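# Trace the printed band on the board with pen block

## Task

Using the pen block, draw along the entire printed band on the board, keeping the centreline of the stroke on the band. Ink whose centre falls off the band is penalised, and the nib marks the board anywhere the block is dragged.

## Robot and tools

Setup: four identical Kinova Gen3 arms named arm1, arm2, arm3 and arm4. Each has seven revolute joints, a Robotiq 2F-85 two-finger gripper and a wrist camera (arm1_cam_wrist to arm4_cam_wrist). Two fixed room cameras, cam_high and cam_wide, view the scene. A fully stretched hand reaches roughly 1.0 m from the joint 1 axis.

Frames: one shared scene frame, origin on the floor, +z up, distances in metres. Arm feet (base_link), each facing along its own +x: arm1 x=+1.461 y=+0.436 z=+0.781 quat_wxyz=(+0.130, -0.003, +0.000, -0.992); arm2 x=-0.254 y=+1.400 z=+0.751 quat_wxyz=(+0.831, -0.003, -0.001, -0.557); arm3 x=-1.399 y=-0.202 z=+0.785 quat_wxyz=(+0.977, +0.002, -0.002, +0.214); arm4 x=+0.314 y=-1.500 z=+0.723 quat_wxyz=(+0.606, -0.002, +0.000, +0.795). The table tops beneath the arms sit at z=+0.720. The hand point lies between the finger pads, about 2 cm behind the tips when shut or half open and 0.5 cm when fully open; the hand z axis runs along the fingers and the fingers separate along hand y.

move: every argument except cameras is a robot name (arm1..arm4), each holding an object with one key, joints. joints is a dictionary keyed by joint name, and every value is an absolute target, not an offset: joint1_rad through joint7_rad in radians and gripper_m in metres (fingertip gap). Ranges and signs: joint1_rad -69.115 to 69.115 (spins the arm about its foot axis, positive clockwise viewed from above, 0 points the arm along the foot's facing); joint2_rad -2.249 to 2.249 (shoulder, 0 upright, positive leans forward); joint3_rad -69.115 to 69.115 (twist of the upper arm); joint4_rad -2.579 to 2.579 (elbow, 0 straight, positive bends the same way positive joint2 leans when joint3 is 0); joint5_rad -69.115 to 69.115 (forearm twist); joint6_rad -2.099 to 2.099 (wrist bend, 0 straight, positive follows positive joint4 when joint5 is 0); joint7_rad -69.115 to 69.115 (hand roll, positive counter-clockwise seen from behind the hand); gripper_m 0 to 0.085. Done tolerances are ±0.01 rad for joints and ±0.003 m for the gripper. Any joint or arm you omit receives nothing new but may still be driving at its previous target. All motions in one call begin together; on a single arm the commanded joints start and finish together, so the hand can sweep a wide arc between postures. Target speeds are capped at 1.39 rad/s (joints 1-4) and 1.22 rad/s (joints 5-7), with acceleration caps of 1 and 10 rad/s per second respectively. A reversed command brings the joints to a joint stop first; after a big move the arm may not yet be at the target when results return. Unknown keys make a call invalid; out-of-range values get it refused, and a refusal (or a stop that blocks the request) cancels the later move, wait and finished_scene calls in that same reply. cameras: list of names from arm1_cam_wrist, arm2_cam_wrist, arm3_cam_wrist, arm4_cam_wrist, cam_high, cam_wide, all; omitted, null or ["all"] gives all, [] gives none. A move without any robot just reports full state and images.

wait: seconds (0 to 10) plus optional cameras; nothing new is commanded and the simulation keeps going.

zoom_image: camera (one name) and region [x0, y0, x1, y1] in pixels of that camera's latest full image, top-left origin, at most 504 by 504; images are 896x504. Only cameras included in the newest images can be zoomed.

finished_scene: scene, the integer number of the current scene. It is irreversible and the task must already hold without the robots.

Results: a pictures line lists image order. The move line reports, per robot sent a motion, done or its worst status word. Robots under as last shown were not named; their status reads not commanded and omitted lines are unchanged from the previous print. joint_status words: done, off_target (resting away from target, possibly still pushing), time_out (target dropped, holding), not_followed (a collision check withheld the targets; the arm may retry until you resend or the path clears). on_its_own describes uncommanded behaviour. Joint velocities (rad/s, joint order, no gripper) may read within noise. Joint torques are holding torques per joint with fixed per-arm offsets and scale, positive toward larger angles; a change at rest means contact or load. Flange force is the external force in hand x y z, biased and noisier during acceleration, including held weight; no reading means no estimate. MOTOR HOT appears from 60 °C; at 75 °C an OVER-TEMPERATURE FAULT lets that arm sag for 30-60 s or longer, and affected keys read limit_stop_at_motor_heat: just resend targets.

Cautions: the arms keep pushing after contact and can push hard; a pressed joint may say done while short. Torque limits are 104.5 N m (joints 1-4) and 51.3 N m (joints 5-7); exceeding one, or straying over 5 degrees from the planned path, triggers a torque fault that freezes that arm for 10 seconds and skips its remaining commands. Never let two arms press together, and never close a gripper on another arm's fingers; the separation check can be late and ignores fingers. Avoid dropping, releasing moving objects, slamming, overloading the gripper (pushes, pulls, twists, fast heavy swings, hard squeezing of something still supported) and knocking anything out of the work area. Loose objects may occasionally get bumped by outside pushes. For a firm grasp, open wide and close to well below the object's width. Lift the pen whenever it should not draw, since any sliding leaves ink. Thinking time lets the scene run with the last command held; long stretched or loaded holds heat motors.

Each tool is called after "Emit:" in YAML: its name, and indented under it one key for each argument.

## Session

Emit:
move:
  arm1: {"joints": {"joint1_rad": 0, "joint2_rad": 0.4576, "joint3_rad": 0, "joint4_rad": 1.0675, "joint5_rad": 0, "joint6_rad": 1.6165, "joint7_rad": 1.5708, "gripper_m": 0.085}}
  arm2: {"joints": {"joint1_rad": 0, "joint2_rad": 0.4669, "joint3_rad": 0, "joint4_rad": 0.9513, "joint5_rad": 0, "joint6_rad": 1.7234, "joint7_rad": 1.5708, "gripper_m": 0.085}}
  arm3: {"joints": {"joint1_rad": 0, "joint2_rad": 0.4576, "joint3_rad": 0, "joint4_rad": 1.0759, "joint5_rad": 0, "joint6_rad": 1.6081, "joint7_rad": 1.5708, "gripper_m": 0.085}}
  arm4: {"joints": {"joint1_rad": 0, "joint2_rad": 0.4868, "joint3_rad": 0, "joint4_rad": 0.8177, "joint5_rad": 0, "joint6_rad": 1.8371, "joint7_rad": 1.5708, "gripper_m": 0.085}}
  cameras: ["all"]

Emit:
zoom_image:
  camera: "cam_high"
  region: [350, 150, 510, 270]

Scene clock: 2.37 s.
Joint torques (N m): arm1=[1.03 -19.68 -0.01 -8.32 -0.15 0 -0.07] | arm2=[-0.01 -18.9 -0.18 -9.4 0.37 -0.02 -0.06] | arm3=[-0.86 -16.16 0.47 -9.4 -0.02 0.15 0.49] | arm4=[1.02 -17.01 -0.92 -10.25 0.2 0.21 -0.22]
Flange force (N): arm1=[-8.0 1.4 -2.1] | arm2=[-0.7 -0.4 1.4] | arm3=[6.6 -0.1 1.8] | arm4=[12.0 1.7 9.2]
move: arm1 done; arm2 done; arm3 done; arm4 done
Joint velocities: within noise
arm1.joint_positions: joint1_rad=+0.000 joint2_rad=+0.458 joint3_rad=+0.000 joint4_rad=+1.068 joint5_rad=+0.000 joint6_rad=+1.617 joint7_rad=+1.571 gripper_m=+0.085
arm1.joint_status: all done
arm1.hand: x=+0.9735 y=+0.3317 z=+1.1501 quat_wxyz=(+0.000, -0.992, -0.130, +0.003) (m; scene frame)
arm2.joint_positions: joint1_rad=+0.000 joint2_rad=+0.467 joint3_rad=+0.000 joint4_rad=+0.951 joint5_rad=+0.000 joint6_rad=+1.723 joint7_rad=+1.571 gripper_m=+0.085
arm2.joint_status: all done
arm2.hand: x=-0.0861 y=+0.9305 z=+1.1506 quat_wxyz=(-0.001, -0.557, -0.831, +0.003) (m; scene frame)
arm3.joint_positions: joint1_rad=+0.000 joint2_rad=+0.458 joint3_rad=+0.000 joint4_rad=+1.076 joint5_rad=+0.000 joint6_rad=+1.608 joint7_rad=+1.571 gripper_m=+0.085
arm3.joint_status: all done
arm3.hand: x=-0.9353 y=-0.0178 z=+1.1507 quat_wxyz=(-0.002, +0.214, -0.977, -0.002) (m; scene frame)
arm4.joint_positions: joint1_rad=+0.000 joint2_rad=+0.487 joint3_rad=+0.000 joint4_rad=+0.818 joint5_rad=+0.000 joint6_rad=+1.837 joint7_rad=+1.571 gripper_m=+0.085
arm4.joint_status: all done
arm4.hand: x=+0.2046 y=-1.0105 z=+1.1501 quat_wxyz=(+0.000, +0.795, -0.606, +0.002) (m; scene frame)
pictures: arm1_cam_wrist, arm2_cam_wrist, arm3_cam_wrist, arm4_cam_wrist, cam_high, cam_wide

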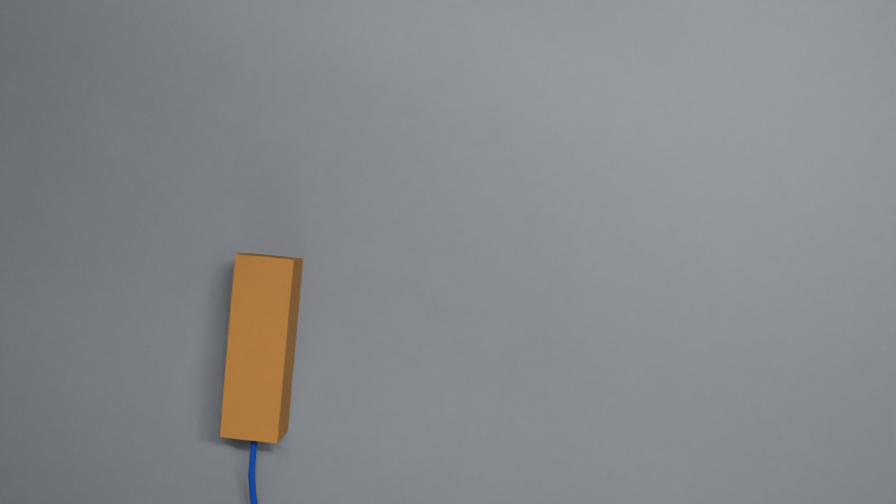

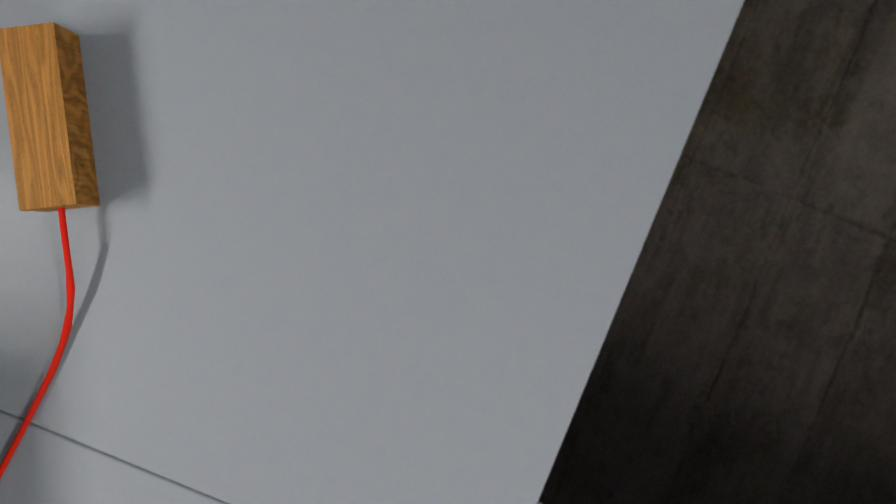

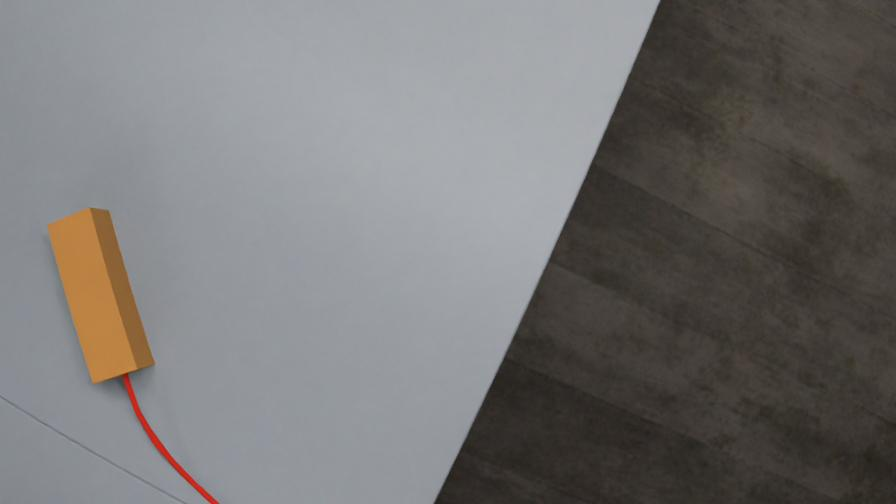

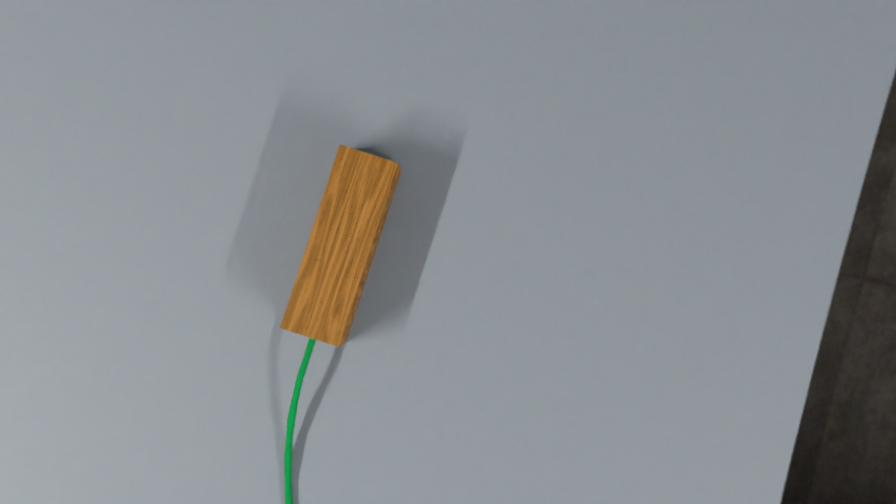

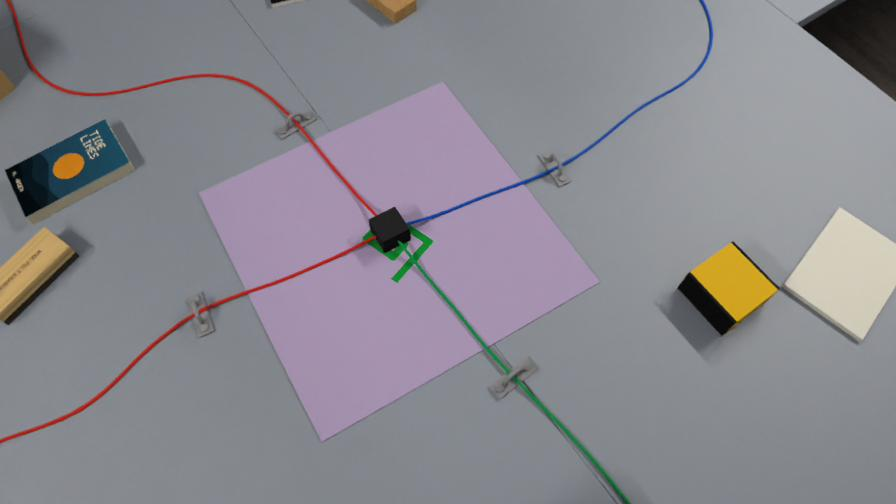

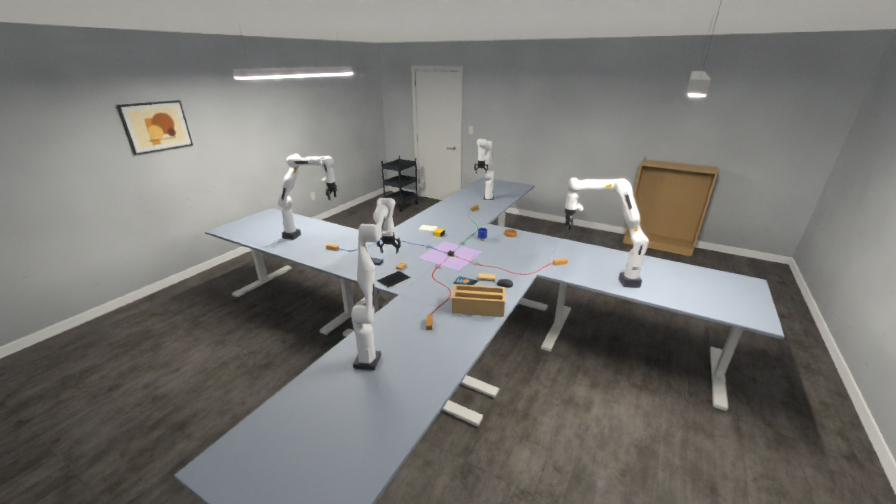

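Scaled by 3.150 from the camera's 896x504 image, which has a finer 1280x720 frame.

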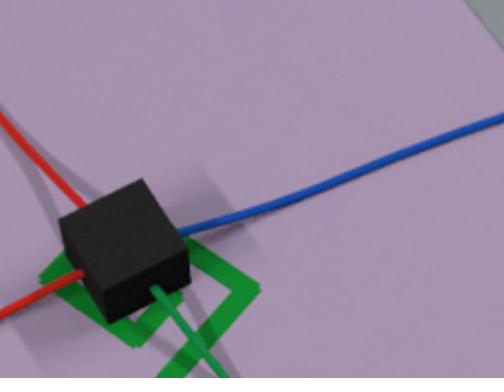

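Emit:
move:
  arm1: {"joints": {"joint1_rad": 0.2236, "joint2_rad": 0.8331, "joint4_rad": 1.5647, "joint6_rad": 0.7438, "joint7_rad": 1.7067}}
  arm2: {"joints": {"joint1_rad": 0.6032, "joint2_rad": 0.6867, "joint4_rad": 1.7621, "joint6_rad": 0.6928, "joint7_rad": 2.2868}}
  arm3: {"joints": {"joint1_rad": 0.4866, "joint2_rad": 0.8558, "joint4_rad": 1.5208, "joint6_rad": 0.765, "joint7_rad": 2.3724}}
  arm4: {"joints": {"joint1_rad": 0.1528, "joint2_rad": 0.5793, "joint4_rad": 1.8478, "joint6_rad": 0.7145, "joint7_rad": 1.4206}}
  cameras: ["arm1_cam_wrist", "arm2_cam_wrist", "arm3_cam_wrist", "arm4_cam_wrist", "cam_high"]

Emit:
zoom_image:
  camera: "cam_high"
  region: [350, 200, 450, 290]

Scene clock: 52.53 s.
Joint torques (N m): arm1=[1.06 -22.77 0.13 -5.5 -0.17 0.03 -0.09] | arm2=[-0.05 -19.57 -0.1 -6.29 0.37 -0.01 -0.08] | arm3=[-0.95 -19.61 0.58 -6.59 -0.01 0.14 0.45] | arm4=[1.06 -15.89 -0.88 -7.6 0.15 0.26 -0.2]
Flange force (N): arm1=[-5.6 1.1 3.5] | arm2=[0.0 0.0 2.3] | arm3=[3.9 3.0 -3.2] | arm4=[8.3 1.2 0.5]
move: arm1 done; arm2 done; arm3 done; arm4 done
Joint velocities: within noise
arm1.joint_positions: joint1_rad=+0.224 joint2_rad=+0.833 joint3_rad=+0.000 joint4_rad=+1.565 joint5_rad=+0.000 joint6_rad=+0.744 joint7_rad=+1.707 gripper_m=+0.085
arm1.joint_status: all done
arm1.hand: x=+0.9359 y=+0.4416 z=+0.8101 quat_wxyz=(+0.000, -0.996, -0.086, +0.003) (m; scene frame)
arm2.joint_positions: joint1_rad=+0.603 joint2_rad=+0.687 joint3_rad=+0.000 joint4_rad=+1.762 joint5_rad=+0.000 joint6_rad=+0.693 joint7_rad=+2.287 gripper_m=+0.085
arm2.joint_status: all done
arm2.hand: x=-0.3768 y=+0.9485 z=+0.8108 quat_wxyz=(-0.001, -0.509, -0.861, +0.003) (m; scene frame)
arm3.joint_positions: joint1_rad=+0.487 joint2_rad=+0.856 joint3_rad=+0.000 joint4_rad=+1.521 joint5_rad=+0.000 joint6_rad=+0.765 joint7_rad=+2.372 gripper_m=+0.085
arm3.joint_status: all done
arm3.hand: x=-0.8656 y=-0.2571 z=+0.8097 quat_wxyz=(-0.003, +0.364, -0.931, -0.002) (m; scene frame)
arm4.joint_positions: joint1_rad=+0.153 joint2_rad=+0.579 joint3_rad=+0.000 joint4_rad=+1.848 joint5_rad=+0.000 joint6_rad=+0.715 joint7_rad=+1.421 gripper_m=+0.085
arm4.joint_status: all done
arm4.hand: x=+0.2884 y=-1.0639 z=+0.8104 quat_wxyz=(+0.000, +0.695, -0.719, +0.002) (m; scene frame)
pictures: arm1_cam_wrist, arm2_cam_wrist, arm3_cam_wrist, arm4_cam_wrist, cam_high

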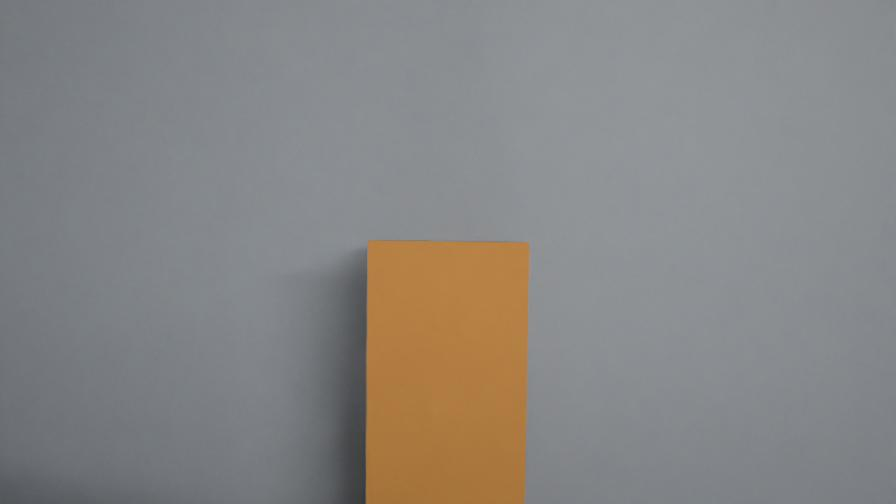

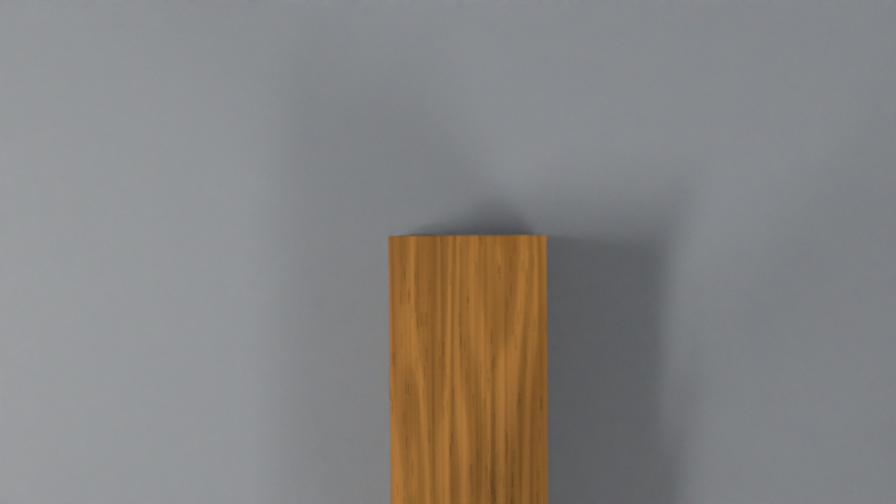

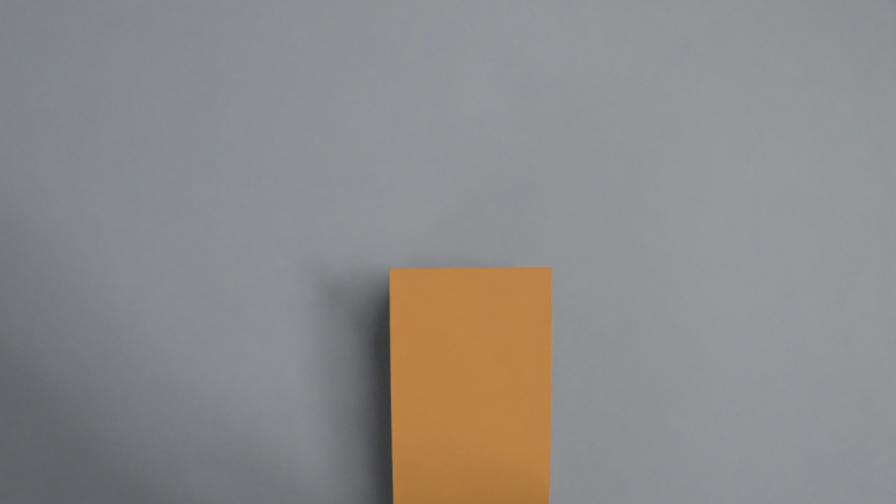

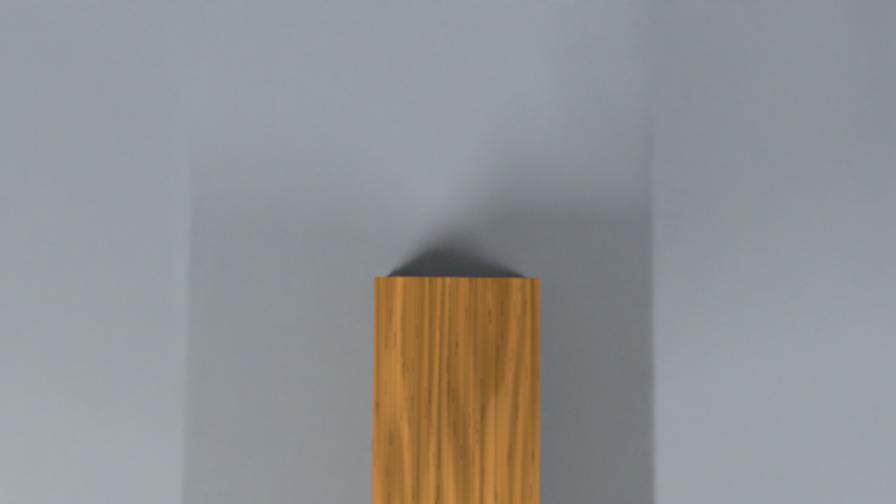

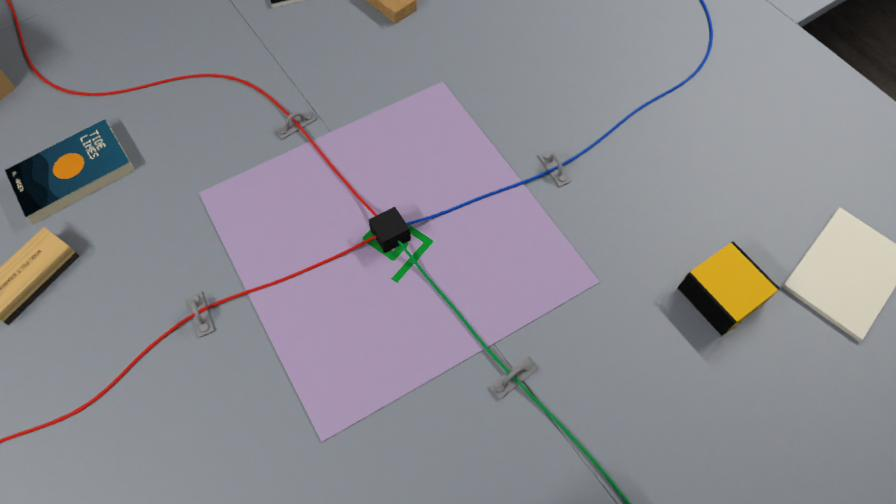

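Scaled by 5.040 from the camera's 896x504 image, which has a finer 1280x720 frame.

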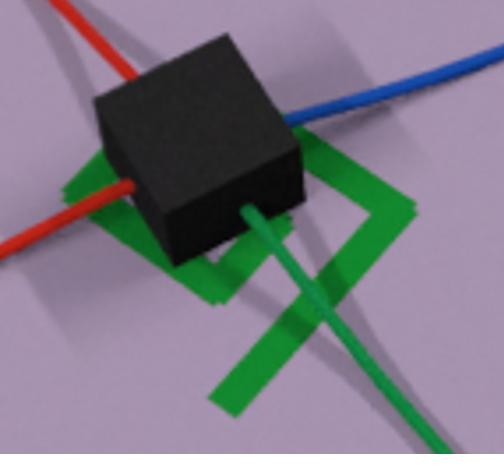

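Emit:
move:
  arm1: {"joints": {"joint2_rad": 0.9534, "joint4_rad": 1.5741, "joint6_rad": 0.6141}}
  arm2: {"joints": {"joint2_rad": 0.8155, "joint4_rad": 1.7878, "joint6_rad": 0.5383}}
  arm3: {"joints": {"joint2_rad": 0.9739, "joint4_rad": 1.529, "joint6_rad": 0.6387}}
  arm4: {"joints": {"joint2_rad": 0.7101, "joint4_rad": 1.8901, "joint6_rad": 0.5414}}
  cameras: []

Emit:
move:
  arm1: {"joints": {"gripper_m": 0.022}}
  arm2: {"joints": {"gripper_m": 0.022}}
  arm3: {"joints": {"gripper_m": 0.022}}
  arm4: {"joints": {"gripper_m": 0.022}}
  cameras: []

Emit:
move:
  arm1: {"joints": {"joint2_rad": 0.9155, "joint4_rad": 1.5746, "joint6_rad": 0.6515}}
  arm2: {"joints": {"joint2_rad": 0.7725, "joint4_rad": 1.7828, "joint6_rad": 0.5863}}
  arm3: {"joints": {"joint2_rad": 0.9369, "joint4_rad": 1.5295, "joint6_rad": 0.6752}}
  arm4: {"joints": {"joint2_rad": 0.6671, "joint4_rad": 1.8796, "joint6_rad": 0.5949}}
  cameras: []

Emit:
move:
  arm1: {"joints": {"joint1_rad": -0.1107, "joint2_rad": 0.8498, "joint4_rad": 1.7615, "joint6_rad": 0.5303, "joint7_rad": 1.5708}}
  arm2: {"joints": {"joint1_rad": 0.1733, "joint2_rad": 0.6865, "joint4_rad": 2.0345, "joint6_rad": 0.4206, "joint7_rad": 1.5708}}
  arm3: {"joints": {"joint1_rad": 0.1784, "joint2_rad": 0.8661, "joint4_rad": 1.7284, "joint6_rad": 0.5471, "joint7_rad": 1.5708}}
  arm4: {"joints": {"joint1_rad": 0.0104, "joint2_rad": 0.6593, "joint4_rad": 1.9021, "joint6_rad": 0.5802, "joint7_rad": 1.5708}}
  cameras: ["cam_high", "cam_wide"]

Emit:
zoom_image:
  camera: "cam_wide"
  region: [320, 200, 600, 340]

Emit:
zoom_image:
  camera: "cam_wide"
  region: [380, 250, 470, 330]

Scene clock: 149.40 s.
Joint torques (N m): arm1=[1.02 -23.43 0.13 -4.52 -0.16 0.02 -0.09] | arm2=[-0.2 -20.51 -0.14 -5.14 0.33 -0.09 -0.15] | arm3=[-0.94 -20.18 0.66 -5.77 -0.02 0.15 0.43] | arm4=[1.03 -16.67 -0.8 -6.33 0.17 0.18 -0.2]
Flange force (N): arm1=[-5.5 1.0 4.2] | arm2=[0.2 -0.3 2.4] | arm3=[3.8 2.8 -3.8] | arm4=[8.1 1.5 -1.0]
move: arm1 done; arm2 done; arm3 done; arm4 done
Joint velocities: within noise
arm1.joint_positions: joint1_rad=+0.224 joint2_rad=+0.953 joint3_rad=+0.000 joint4_rad=+1.574 joint5_rad=+0.000 joint6_rad=+0.614 joint7_rad=+1.707 gripper_m=+0.085
arm1.joint_status: all done
arm1.hand: x=+0.9355 y=+0.4415 z=+0.7451 quat_wxyz=(+0.000, -0.996, -0.086, +0.003) (m; scene frame)
arm2.joint_positions: joint1_rad=+0.603 joint2_rad=+0.815 joint3_rad=+0.000 joint4_rad=+1.788 joint5_rad=+0.000 joint6_rad=+0.538 joint7_rad=+2.287 gripper_m=+0.085
arm2.joint_status: all done
arm2.hand: x=-0.3769 y=+0.9481 z=+0.7459 quat_wxyz=(-0.001, -0.509, -0.861, +0.003) (m; scene frame)
arm3.joint_positions: joint1_rad=+0.487 joint2_rad=+0.974 joint3_rad=+0.000 joint4_rad=+1.529 joint5_rad=+0.000 joint6_rad=+0.639 joint7_rad=+2.372 gripper_m=+0.085
arm3.joint_status: all done
arm3.hand: x=-0.8653 y=-0.2567 z=+0.7447 quat_wxyz=(-0.003, +0.364, -0.931, -0.002) (m; scene frame)
arm4.joint_positions: joint1_rad=+0.153 joint2_rad=+0.710 joint3_rad=+0.000 joint4_rad=+1.890 joint5_rad=+0.000 joint6_rad=+0.541 joint7_rad=+1.421 gripper_m=+0.085
arm4.joint_status: all done
arm4.hand: x=+0.2885 y=-1.0641 z=+0.7454 quat_wxyz=(+0.000, +0.695, -0.719, +0.002) (m; scene frame)
pictures: none
No camera images: "cameras" was empty.

Scene clock: 150.37 s.
Joint torques (N m): arm1=[1.02 -19.91 0.15 -3.06 -0.09 0.13 -0.09] | arm2=[-0.11 -15.5 -0.11 -3.58 0.41 -0.21 -0.12] | arm3=[-0.88 -17.05 0.48 -4.28 -0.11 0.37 0.4] | arm4=[1.06 -12.9 -0.8 -4.93 0.23 0.16 -0.19]
Flange force (N): arm1=[-6.1 0.9 -2.3] | arm2=[0.2 0.1 -8.6] | arm3=[3.1 2.1 -9.3] | arm4=[8.0 1.6 -9.7]
move: arm1 off_target; arm2 off_target; arm3 off_target; arm4 off_target
Joint velocities: within noise
arm1.joint_positions: joint1_rad=+0.224 joint2_rad=+0.953 joint3_rad=+0.000 joint4_rad=+1.574 joint5_rad=+0.000 joint6_rad=+0.614 joint7_rad=+1.707 gripper_m=+0.033
arm1.joint_status: gripper_m off_target (ended at +0.033, target +0.022)
arm1.hand: x=+0.9355 y=+0.4415 z=+0.7451 quat_wxyz=(+0.000, -0.996, -0.086, +0.003) (m; scene frame)
arm2.joint_positions: joint1_rad=+0.603 joint2_rad=+0.815 joint3_rad=+0.000 joint4_rad=+1.788 joint5_rad=+0.000 joint6_rad=+0.538 joint7_rad=+2.287 gripper_m=+0.033
arm2.joint_status: gripper_m off_target (ended at +0.033, target +0.022)
arm2.hand: x=-0.3769 y=+0.9481 z=+0.7459 quat_wxyz=(-0.001, -0.509, -0.861, +0.003) (m; scene frame)
arm3.joint_positions: joint1_rad=+0.487 joint2_rad=+0.974 joint3_rad=+0.000 joint4_rad=+1.529 joint5_rad=+0.000 joint6_rad=+0.639 joint7_rad=+2.372 gripper_m=+0.034
arm3.joint_status: gripper_m off_target (ended at +0.034, target +0.022)
arm3.hand: x=-0.8653 y=-0.2567 z=+0.7448 quat_wxyz=(-0.003, +0.364, -0.931, -0.002) (m; scene frame)
arm4.joint_positions: joint1_rad=+0.153 joint2_rad=+0.710 joint3_rad=+0.000 joint4_rad=+1.890 joint5_rad=+0.000 joint6_rad=+0.541 joint7_rad=+1.421 gripper_m=+0.033
arm4.joint_status: gripper_m off_target (ended at +0.033, target +0.022)
arm4.hand: x=+0.2885 y=-1.0641 z=+0.7454 quat_wxyz=(+0.000, +0.695, -0.719, +0.002) (m; scene frame)
pictures: none
No camera images: "cameras" was empty.

Scene clock: 151.17 s.
Joint torques (N m): arm1=[1.04 -23.74 0.14 -5.01 -0.18 0.05 -0.08] | arm2=[-0.07 -20.69 -0.18 -5.74 0.35 -0.02 -0.12] | arm3=[-0.94 -20.54 0.62 -6.23 -0.02 0.12 0.44] | arm4=[1.04 -16.71 -0.82 -6.89 0.17 0.24 -0.2]
Flange force (N): arm1=[-5.4 1.1 5.0] | arm2=[0.2 0.2 3.5] | arm3=[3.9 2.9 -2.7] | arm4=[8.3 1.4 0.2]
move: arm1 done; arm2 done; arm3 done; arm4 done
Joint velocities: within noise
arm1.joint_positions: joint1_rad=+0.224 joint2_rad=+0.916 joint3_rad=+0.000 joint4_rad=+1.575 joint5_rad=+0.000 joint6_rad=+0.652 joint7_rad=+1.707 gripper_m=+0.033
arm1.joint_status: all done
arm1.hand: x=+0.9356 y=+0.4415 z=+0.7648 quat_wxyz=(+0.000, -0.996, -0.086, +0.003) (m; scene frame)
arm2.joint_positions: joint1_rad=+0.603 joint2_rad=+0.773 joint3_rad=+0.000 joint4_rad=+1.783 joint5_rad=+0.000 joint6_rad=+0.586 joint7_rad=+2.287 gripper_m=+0.033
arm2.joint_status: all done
arm2.hand: x=-0.3769 y=+0.9482 z=+0.7668 quat_wxyz=(-0.001, -0.509, -0.861, +0.003) (m; scene frame)
arm3.joint_positions: joint1_rad=+0.487 joint2_rad=+0.937 joint3_rad=+0.000 joint4_rad=+1.530 joint5_rad=+0.000 joint6_rad=+0.675 joint7_rad=+2.372 gripper_m=+0.034
arm3.joint_status: all done
arm3.hand: x=-0.8653 y=-0.2568 z=+0.7644 quat_wxyz=(-0.003, +0.364, -0.931, -0.002) (m; scene frame)
arm4.joint_positions: joint1_rad=+0.153 joint2_rad=+0.667 joint3_rad=+0.000 joint4_rad=+1.880 joint5_rad=+0.000 joint6_rad=+0.595 joint7_rad=+1.421 gripper_m=+0.033
arm4.joint_status: all done
arm4.hand: x=+0.2885 y=-1.0638 z=+0.7660 quat_wxyz=(+0.000, +0.695, -0.719, +0.002) (m; scene frame)
pictures: none
No camera images: "cameras" was empty.

Scene clock: 152.90 s.
Joint torques (N m): arm1=[1.07 -21.95 0.15 -4.07 -0.15 0.07 -0.06] | arm2=[-0.03 -17.82 -0.15 -4.38 0.33 -0.05 -0.16] | arm3=[-0.9 -18.74 0.57 -5.18 -0.06 0.15 0.47] | arm4=[1.02 -16.5 -0.82 -6.74 0.18 0.21 -0.2]
Flange force (N): arm1=[-4.6 2.1 5.4] | arm2=[0.5 -0.1 3.4] | arm3=[3.8 -0.9 -2.8] | arm4=[7.8 2.7 0.1]
move: arm1 done; arm2 done; arm3 done; arm4 done
Joint velocities: within noise
arm1.joint_positions: joint1_rad=-0.111 joint2_rad=+0.850 joint3_rad=+0.000 joint4_rad=+1.762 joint5_rad=+0.000 joint6_rad=+0.530 joint7_rad=+1.571 gripper_m=+0.033
arm1.joint_status: all done
arm1.hand: x=+1.0086 y=+0.2868 z=+0.7646 quat_wxyz=(+0.000, -0.983, -0.184, +0.003) (m; scene frame)
arm2.joint_positions: joint1_rad=+0.173 joint2_rad=+0.687 joint3_rad=+0.000 joint4_rad=+2.034 joint5_rad=+0.000 joint6_rad=+0.421 joint7_rad=+1.571 gripper_m=+0.033
arm2.joint_status: all done
arm2.hand: x=-0.1930 y=+1.0087 z=+0.7651 quat_wxyz=(-0.002, -0.627, -0.779, +0.003) (m; scene frame)
arm3.joint_positions: joint1_rad=+0.178 joint2_rad=+0.866 joint3_rad=+0.000 joint4_rad=+1.728 joint5_rad=+0.000 joint6_rad=+0.547 joint7_rad=+1.571 gripper_m=+0.034
arm3.joint_status: all done
arm3.hand: x=-0.9236 y=-0.1053 z=+0.7652 quat_wxyz=(-0.002, +0.126, -0.992, -0.002) (m; scene frame)
arm4.joint_positions: joint1_rad=+0.010 joint2_rad=+0.659 joint3_rad=+0.000 joint4_rad=+1.902 joint5_rad=+0.000 joint6_rad=+0.580 joint7_rad=+1.571 gripper_m=+0.033
arm4.joint_status: all done
arm4.hand: x=+0.2285 y=-1.0781 z=+0.7653 quat_wxyz=(+0.000, +0.792, -0.610, +0.002) (m; scene frame)
pictures: cam_high, cam_wide

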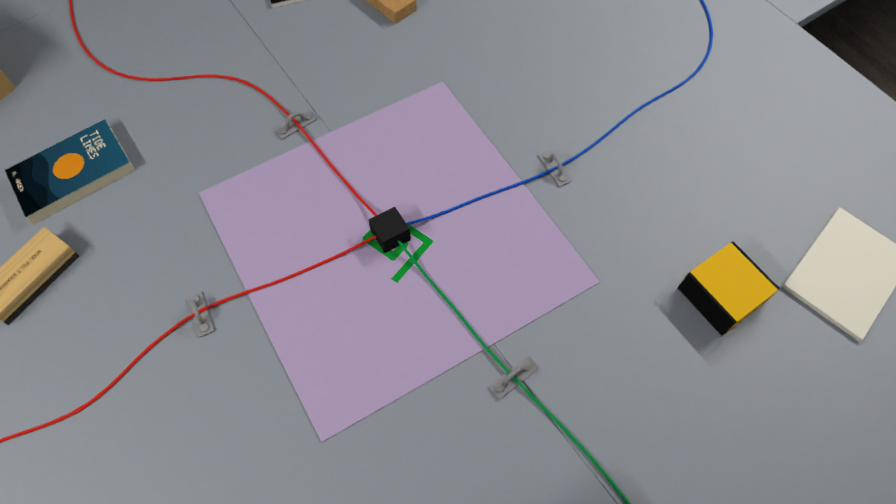

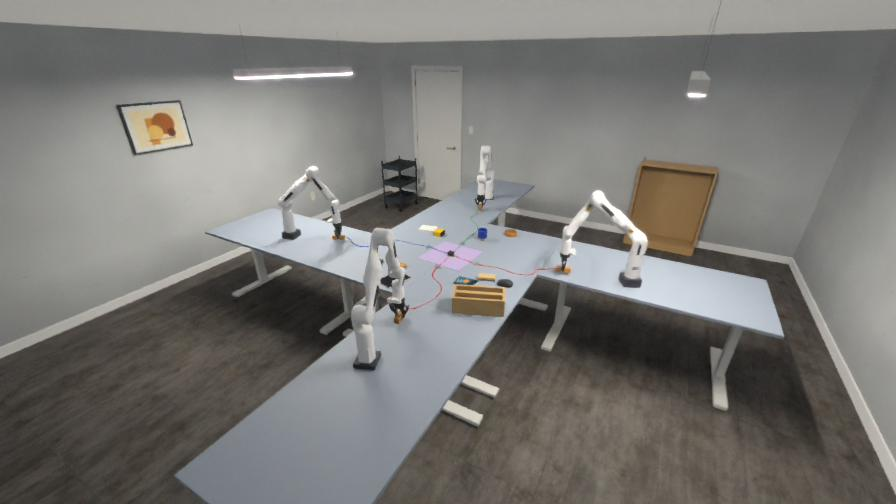

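Scaled by 1.800 from the camera's 896x504 image, which has a finer 1280x720 frame.

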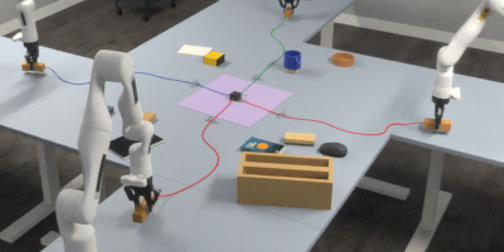

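Scaled by 5.600 from the camera's 896x504 image, which has a finer 1280x720 frame.

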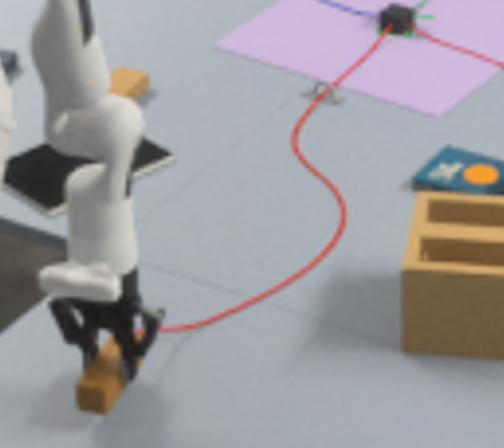

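Emit:
move:
  arm1: {"joints": {"joint2_rad": 0.8040, "joint4_rad": 1.9041, "joint6_rad": 0.4335}}
  arm2: {"joints": {"joint2_rad": 0.6286, "joint4_rad": 2.2306, "joint6_rad": 0.2825}}
  arm3: {"joints": {"joint2_rad": 0.8362, "joint4_rad": 1.8196, "joint6_rad": 0.4858}}
  arm4: {"joints": {"joint2_rad": 0.6065, "joint4_rad": 2.0369, "joint6_rad": 0.4983}}
  cameras: ["cam_high", "cam_wide"]

Scene clock: 248.37 s.
Joint torques (N m): arm1=[1.06 -20.55 0.11 -3.26 -0.17 0.01 -0.11] | arm2=[-0.11 -15.66 -0.12 -3.08 0.3 -0.1 -0.17] | arm3=[-0.89 -17.86 0.59 -4.74 -0.05 0.14 0.45] | arm4=[1.04 -15.06 -0.84 -6.09 0.19 0.2 -0.19]
Flange force (N): arm1=[-4.4 2.2 5.7] | arm2=[0.3 -0.3 3.7] | arm3=[3.7 -1.1 -3.0] | arm4=[7.3 3.1 0.2]
move: arm1 done; arm2 done; arm3 done; arm4 done
Joint velocities: within noise
arm1.joint_positions: joint1_rad=-0.111 joint2_rad=+0.804 joint3_rad=+0.000 joint4_rad=+1.904 joint5_rad=+0.000 joint6_rad=+0.433 joint7_rad=+1.571 gripper_m=+0.033
arm1.joint_status: all done
arm1.hand: x=+1.0459 y=+0.3013 z=+0.7645 quat_wxyz=(+0.000, -0.983, -0.184, +0.003) (m; scene frame)
arm2.joint_positions: joint1_rad=+0.173 joint2_rad=+0.629 joint3_rad=+0.000 joint4_rad=+2.231 joint5_rad=+0.000 joint6_rad=+0.283 joint7_rad=+1.571 gripper_m=+0.033
arm2.joint_status: all done
arm2.hand: x=-0.2059 y=+1.0674 z=+0.7647 quat_wxyz=(-0.002, -0.627, -0.779, +0.003) (m; scene frame)
arm3.joint_positions: joint1_rad=+0.178 joint2_rad=+0.836 joint3_rad=+0.000 joint4_rad=+1.820 joint5_rad=+0.000 joint6_rad=+0.486 joint7_rad=+1.571 gripper_m=+0.034
arm3.joint_status: all done
arm3.hand: x=-0.9479 y=-0.1116 z=+0.7651 quat_wxyz=(-0.002, +0.126, -0.992, -0.002) (m; scene frame)
arm4.joint_positions: joint1_rad=+0.010 joint2_rad=+0.607 joint3_rad=+0.000 joint4_rad=+2.037 joint5_rad=+0.000 joint6_rad=+0.498 joint7_rad=+1.571 gripper_m=+0.033
arm4.joint_status: all done
arm4.hand: x=+0.2387 y=-1.1168 z=+0.7654 quat_wxyz=(+0.000, +0.792, -0.610, +0.002) (m; scene frame)
pictures: cam_high, cam_wide

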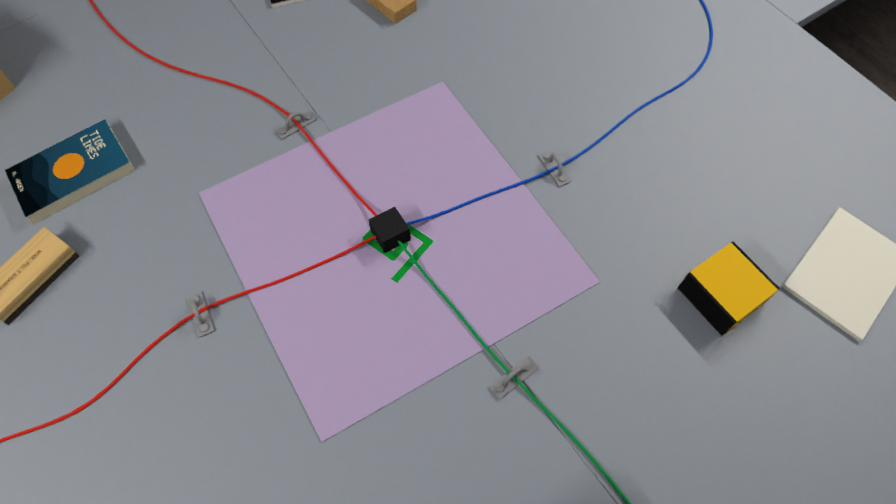

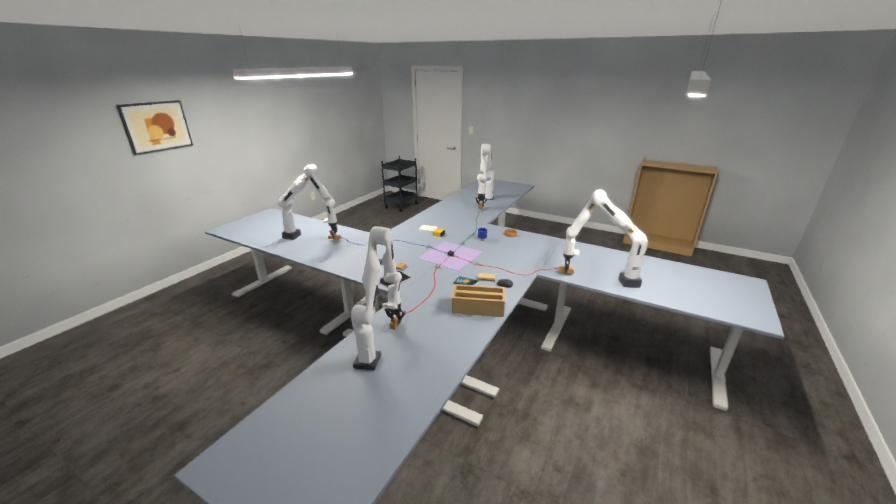

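Emit:
move:
  arm1: {"joints": {"joint2_rad": 0.7792, "joint4_rad": 1.9901, "joint6_rad": 0.3724}}
  arm2: {"joints": {"joint2_rad": 0.6057, "joint4_rad": 2.3262, "joint6_rad": 0.2098}}
  arm3: {"joints": {"joint2_rad": 0.8194, "joint4_rad": 1.8727, "joint6_rad": 0.4495}}
  arm4: {"joints": {"joint2_rad": 0.5938, "joint4_rad": 2.0699, "joint6_rad": 0.4779}}
  cameras: ["cam_high", "cam_wide"]

Emit:
zoom_image:
  camera: "cam_wide"
  region: [320, 180, 600, 340]

Scene clock: 260.93 s.
Joint torques (N m): arm1=[1.08 -19.71 0.12 -2.68 -0.15 0.03 -0.1] | arm2=[0 -14.41 -0.2 -1.96 0.34 0.18 -0.13] | arm3=[-0.9 -17.37 0.55 -4.43 -0.03 0.14 0.43] | arm4=[1.05 -14.71 -0.82 -5.95 0.18 0.2 -0.22]
Flange force (N): arm1=[-4.3 2.4 6.1] | arm2=[-0.2 0.3 4.1] | arm3=[3.5 -1.2 -3.0] | arm4=[7.3 3.1 0.2]
move: arm1 done; arm2 done; arm3 done; arm4 done
Joint velocities: within noise
arm1.joint_positions: joint1_rad=-0.111 joint2_rad=+0.779 joint3_rad=+0.000 joint4_rad=+1.990 joint5_rad=+0.000 joint6_rad=+0.372 joint7_rad=+1.571 gripper_m=+0.033
arm1.joint_status: all done
arm1.hand: x=+1.0692 y=+0.3104 z=+0.7642 quat_wxyz=(+0.000, -0.983, -0.184, +0.003) (m; scene frame)
arm2.joint_positions: joint1_rad=+0.173 joint2_rad=+0.606 joint3_rad=+0.000 joint4_rad=+2.326 joint5_rad=+0.000 joint6_rad=+0.210 joint7_rad=+1.571 gripper_m=+0.033
arm2.joint_status: all done
arm2.hand: x=-0.2123 y=+1.0967 z=+0.7645 quat_wxyz=(-0.002, -0.627, -0.779, +0.003) (m; scene frame)
arm3.joint_positions: joint1_rad=+0.178 joint2_rad=+0.819 joint3_rad=+0.000 joint4_rad=+1.873 joint5_rad=+0.000 joint6_rad=+0.449 joint7_rad=+1.571 gripper_m=+0.034
arm3.joint_status: all done
arm3.hand: x=-0.9624 y=-0.1153 z=+0.7651 quat_wxyz=(-0.002, +0.126, -0.992, -0.002) (m; scene frame)
arm4.joint_positions: joint1_rad=+0.010 joint2_rad=+0.594 joint3_rad=+0.000 joint4_rad=+2.070 joint5_rad=+0.000 joint6_rad=+0.478 joint7_rad=+1.571 gripper_m=+0.033
arm4.joint_status: all done
arm4.hand: x=+0.2412 y=-1.1266 z=+0.7654 quat_wxyz=(+0.000, +0.792, -0.610, +0.002) (m; scene frame)
pictures: cam_high, cam_wide

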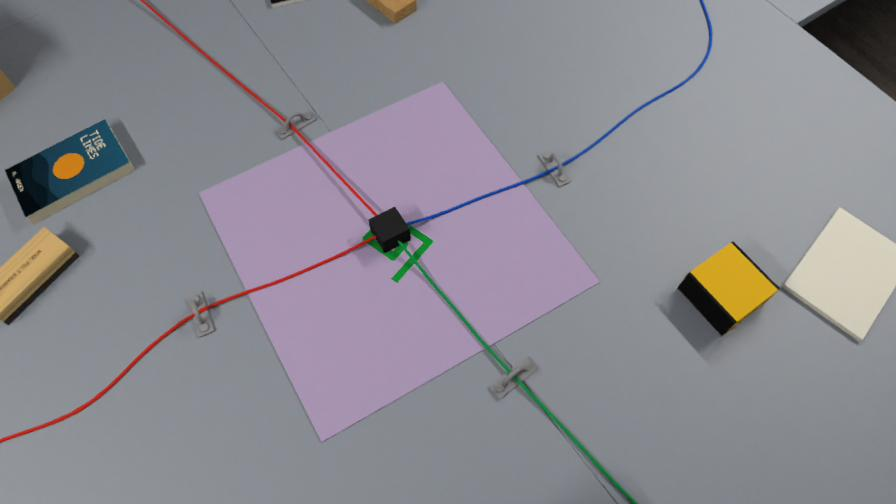

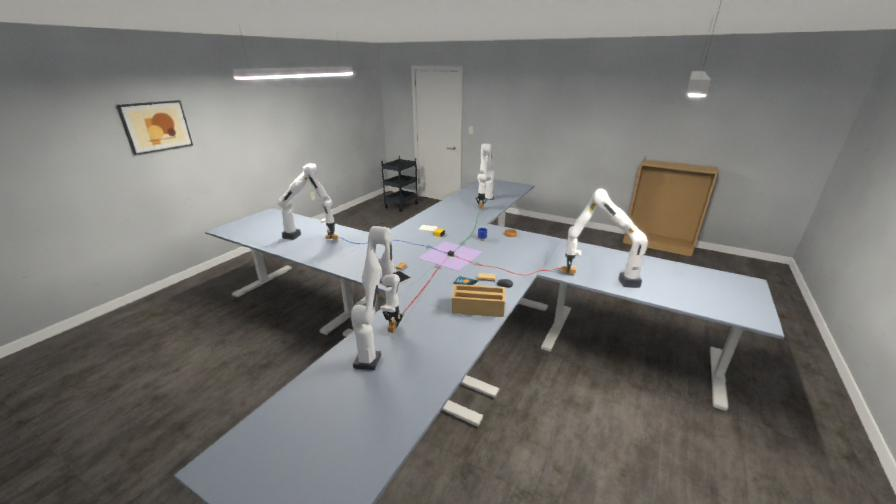

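Scaled by 1.800 from the camera's 896x504 image, which has a finer 1280x720 frame.

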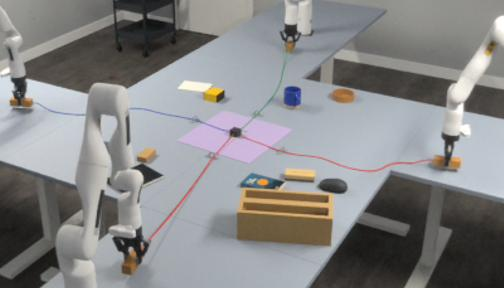

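Emit:
move:
  arm1: {"joints": {"joint2_rad": 0.7527, "joint4_rad": 2.0907, "joint6_rad": 0.2982}}
  arm2: {"joints": {"joint2_rad": 0.6071, "joint4_rad": 2.3198, "joint6_rad": 0.2147}}
  arm3: {"joints": {"joint2_rad": 0.8108, "joint4_rad": 1.9008, "joint6_rad": 0.4300}}
  arm4: {"joints": {"joint2_rad": 0.5877, "joint4_rad": 2.0861, "joint6_rad": 0.4678}}
  cameras: ["cam_high", "cam_wide"]

Emit:
zoom_image:
  camera: "cam_wide"
  region: [320, 180, 600, 340]

Scene clock: 305.00 s.
Joint torques (N m): arm1=[1.03 -18.68 0.09 -2.05 -0.17 0.06 -0.06] | arm2=[-0.07 -14.65 -0.19 -2.37 0.37 -0.02 -0.1] | arm3=[-0.87 -17.07 0.59 -4.25 -0.03 0.15 0.43] | arm4=[1.01 -14.48 -0.85 -5.83 0.17 0.24 -0.23]
Flange force (N): arm1=[-3.8 2.6 6.7] | arm2=[0.3 0.2 4.0] | arm3=[3.3 -1.2 -3.1] | arm4=[7.3 3.1 0.2]
move: arm1 done; arm2 done; arm3 done; arm4 done
Joint velocities: within noise
arm1.joint_positions: joint1_rad=-0.111 joint2_rad=+0.753 joint3_rad=+0.000 joint4_rad=+2.091 joint5_rad=+0.000 joint6_rad=+0.298 joint7_rad=+1.571 gripper_m=+0.033
arm1.joint_status: all done
arm1.hand: x=+1.0972 y=+0.3212 z=+0.7640 quat_wxyz=(+0.000, -0.983, -0.184, +0.003) (m; scene frame)
arm2.joint_positions: joint1_rad=+0.173 joint2_rad=+0.607 joint3_rad=+0.000 joint4_rad=+2.320 joint5_rad=+0.000 joint6_rad=+0.215 joint7_rad=+1.571 gripper_m=+0.033
arm2.joint_status: all done
arm2.hand: x=-0.2119 y=+1.0947 z=+0.7645 quat_wxyz=(-0.002, -0.627, -0.779, +0.003) (m; scene frame)
arm3.joint_positions: joint1_rad=+0.178 joint2_rad=+0.811 joint3_rad=+0.000 joint4_rad=+1.901 joint5_rad=+0.000 joint6_rad=+0.430 joint7_rad=+1.571 gripper_m=+0.034
arm3.joint_status: all done
arm3.hand: x=-0.9702 y=-0.1173 z=+0.7650 quat_wxyz=(-0.002, +0.126, -0.992, -0.002) (m; scene frame)
arm4.joint_positions: joint1_rad=+0.010 joint2_rad=+0.588 joint3_rad=+0.000 joint4_rad=+2.086 joint5_rad=+0.000 joint6_rad=+0.468 joint7_rad=+1.571 gripper_m=+0.033
arm4.joint_status: all done
arm4.hand: x=+0.2425 y=-1.1313 z=+0.7654 quat_wxyz=(+0.000, +0.792, -0.610, +0.002) (m; scene frame)
pictures: cam_high, cam_wide

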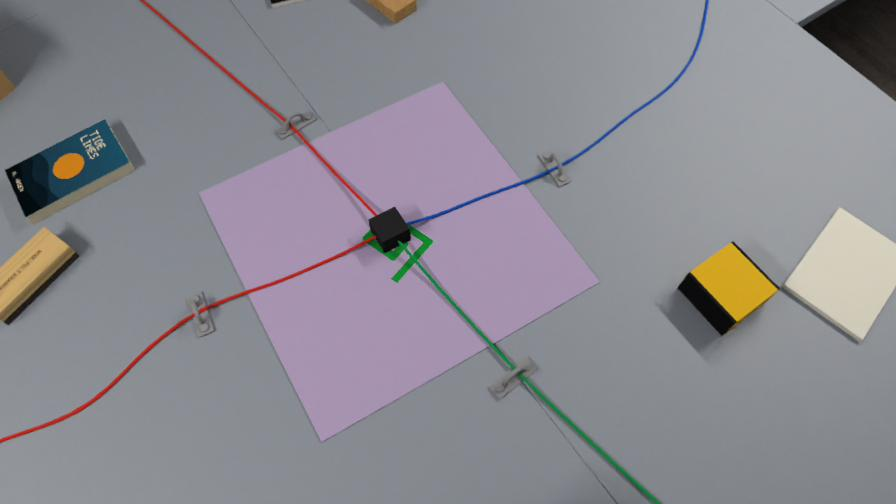

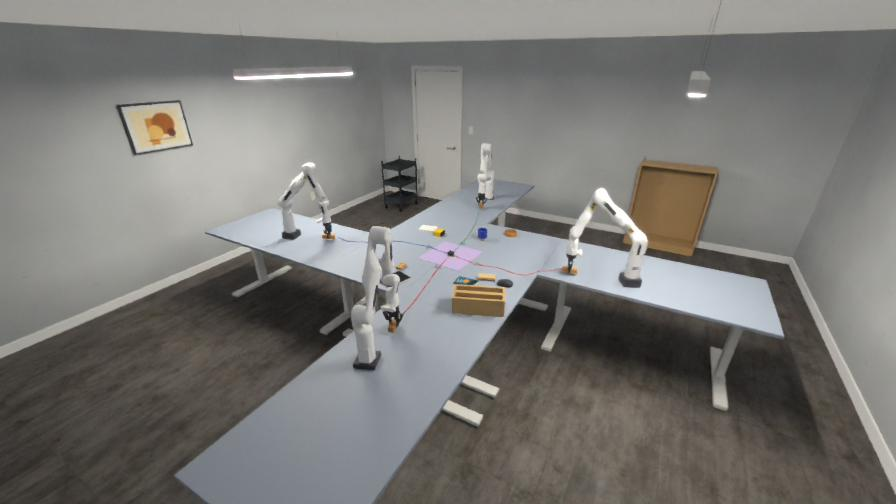

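Scaled by 1.800 from the camera's 896x504 image, which has a finer 1280x720 frame.

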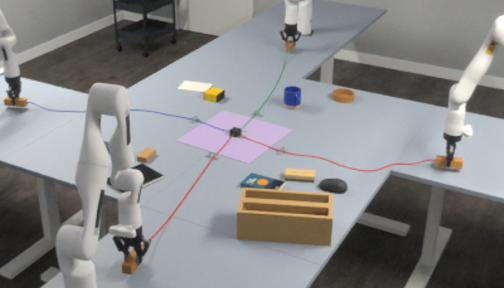

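Emit:
move:
  arm1: {"joints": {"joint2_rad": 0.7429, "joint4_rad": 2.1335, "joint6_rad": 0.2652}}
  arm3: {"joints": {"joint2_rad": 0.7955, "joint4_rad": 1.9527, "joint6_rad": 0.3933}}
  arm4: {"joints": {"joint2_rad": 0.5828, "joint4_rad": 2.0991, "joint6_rad": 0.4597}}
  cameras: ["cam_high", "cam_wide"]

Emit:
zoom_image:
  camera: "cam_wide"
  region: [320, 180, 600, 340]

Scene clock: 332.27 s.
Joint torques (N m): arm1=[1.07 -18.21 0.14 -1.77 -0.12 0.04 -0.1] | arm2=[0.01 -14.71 -0.14 -2.5 0.35 -0.04 -0.16] | arm3=[-0.93 -16.56 0.58 -3.98 -0.05 0.15 0.43] | arm4=[1.06 -14.29 -0.84 -5.62 0.16 0.31 -0.2]
Flange force (N): arm1=[-3.6 2.7 6.7] | arm2=[0.6 0.3 4.2] | arm3=[3.3 -1.4 -3.1] | arm4=[7.0 3.3 0.2]
move: arm1 done; arm3 done; arm4 done
Joint velocities: within noise
arm1.joint_positions: joint1_rad=-0.111 joint2_rad=+0.743 joint3_rad=+0.000 joint4_rad=+2.134 joint5_rad=+0.000 joint6_rad=+0.265 joint7_rad=+1.571 gripper_m=+0.033
arm1.joint_status: all done
arm1.hand: x=+1.1093 y=+0.3259 z=+0.7639 quat_wxyz=(+0.000, -0.983, -0.184, +0.003) (m; scene frame)
arm2: as last shown
arm3.joint_positions: joint1_rad=+0.178 joint2_rad=+0.796 joint3_rad=+0.000 joint4_rad=+1.953 joint5_rad=+0.000 joint6_rad=+0.393 joint7_rad=+1.571 gripper_m=+0.034
arm3.joint_status: all done
arm3.hand: x=-0.9847 y=-0.1211 z=+0.7650 quat_wxyz=(-0.002, +0.126, -0.992, -0.002) (m; scene frame)
arm4.joint_positions: joint1_rad=+0.010 joint2_rad=+0.583 joint3_rad=+0.000 joint4_rad=+2.099 joint5_rad=+0.000 joint6_rad=+0.460 joint7_rad=+1.571 gripper_m=+0.033
arm4.joint_status: all done
arm4.hand: x=+0.2435 y=-1.1352 z=+0.7654 quat_wxyz=(+0.000, +0.792, -0.610, +0.002) (m; scene frame)
pictures: cam_high, cam_wide

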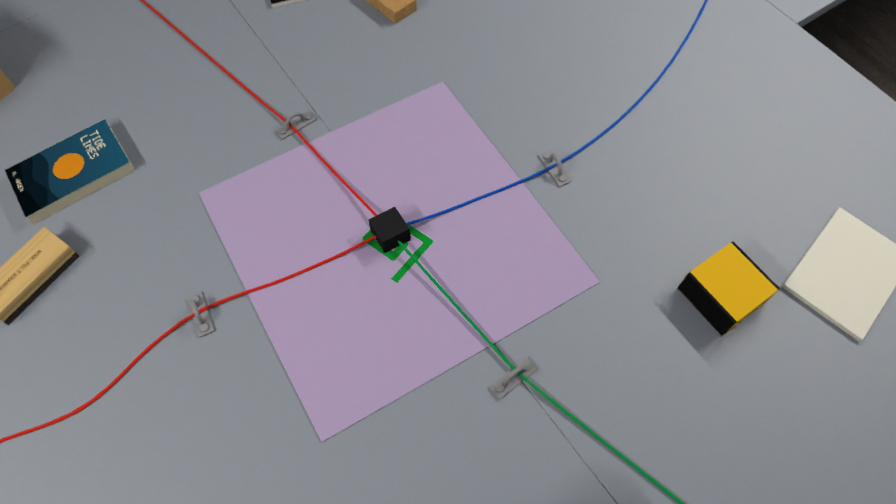

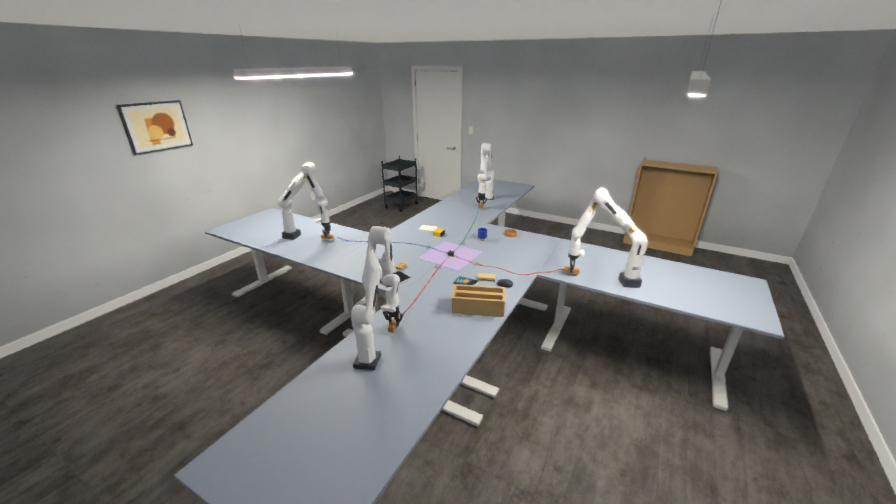

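Scaled by 1.800 from the camera's 896x504 image, which has a finer 1280x720 frame.

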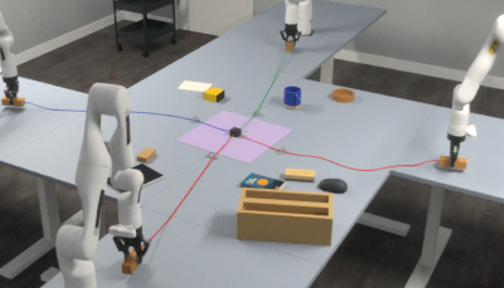

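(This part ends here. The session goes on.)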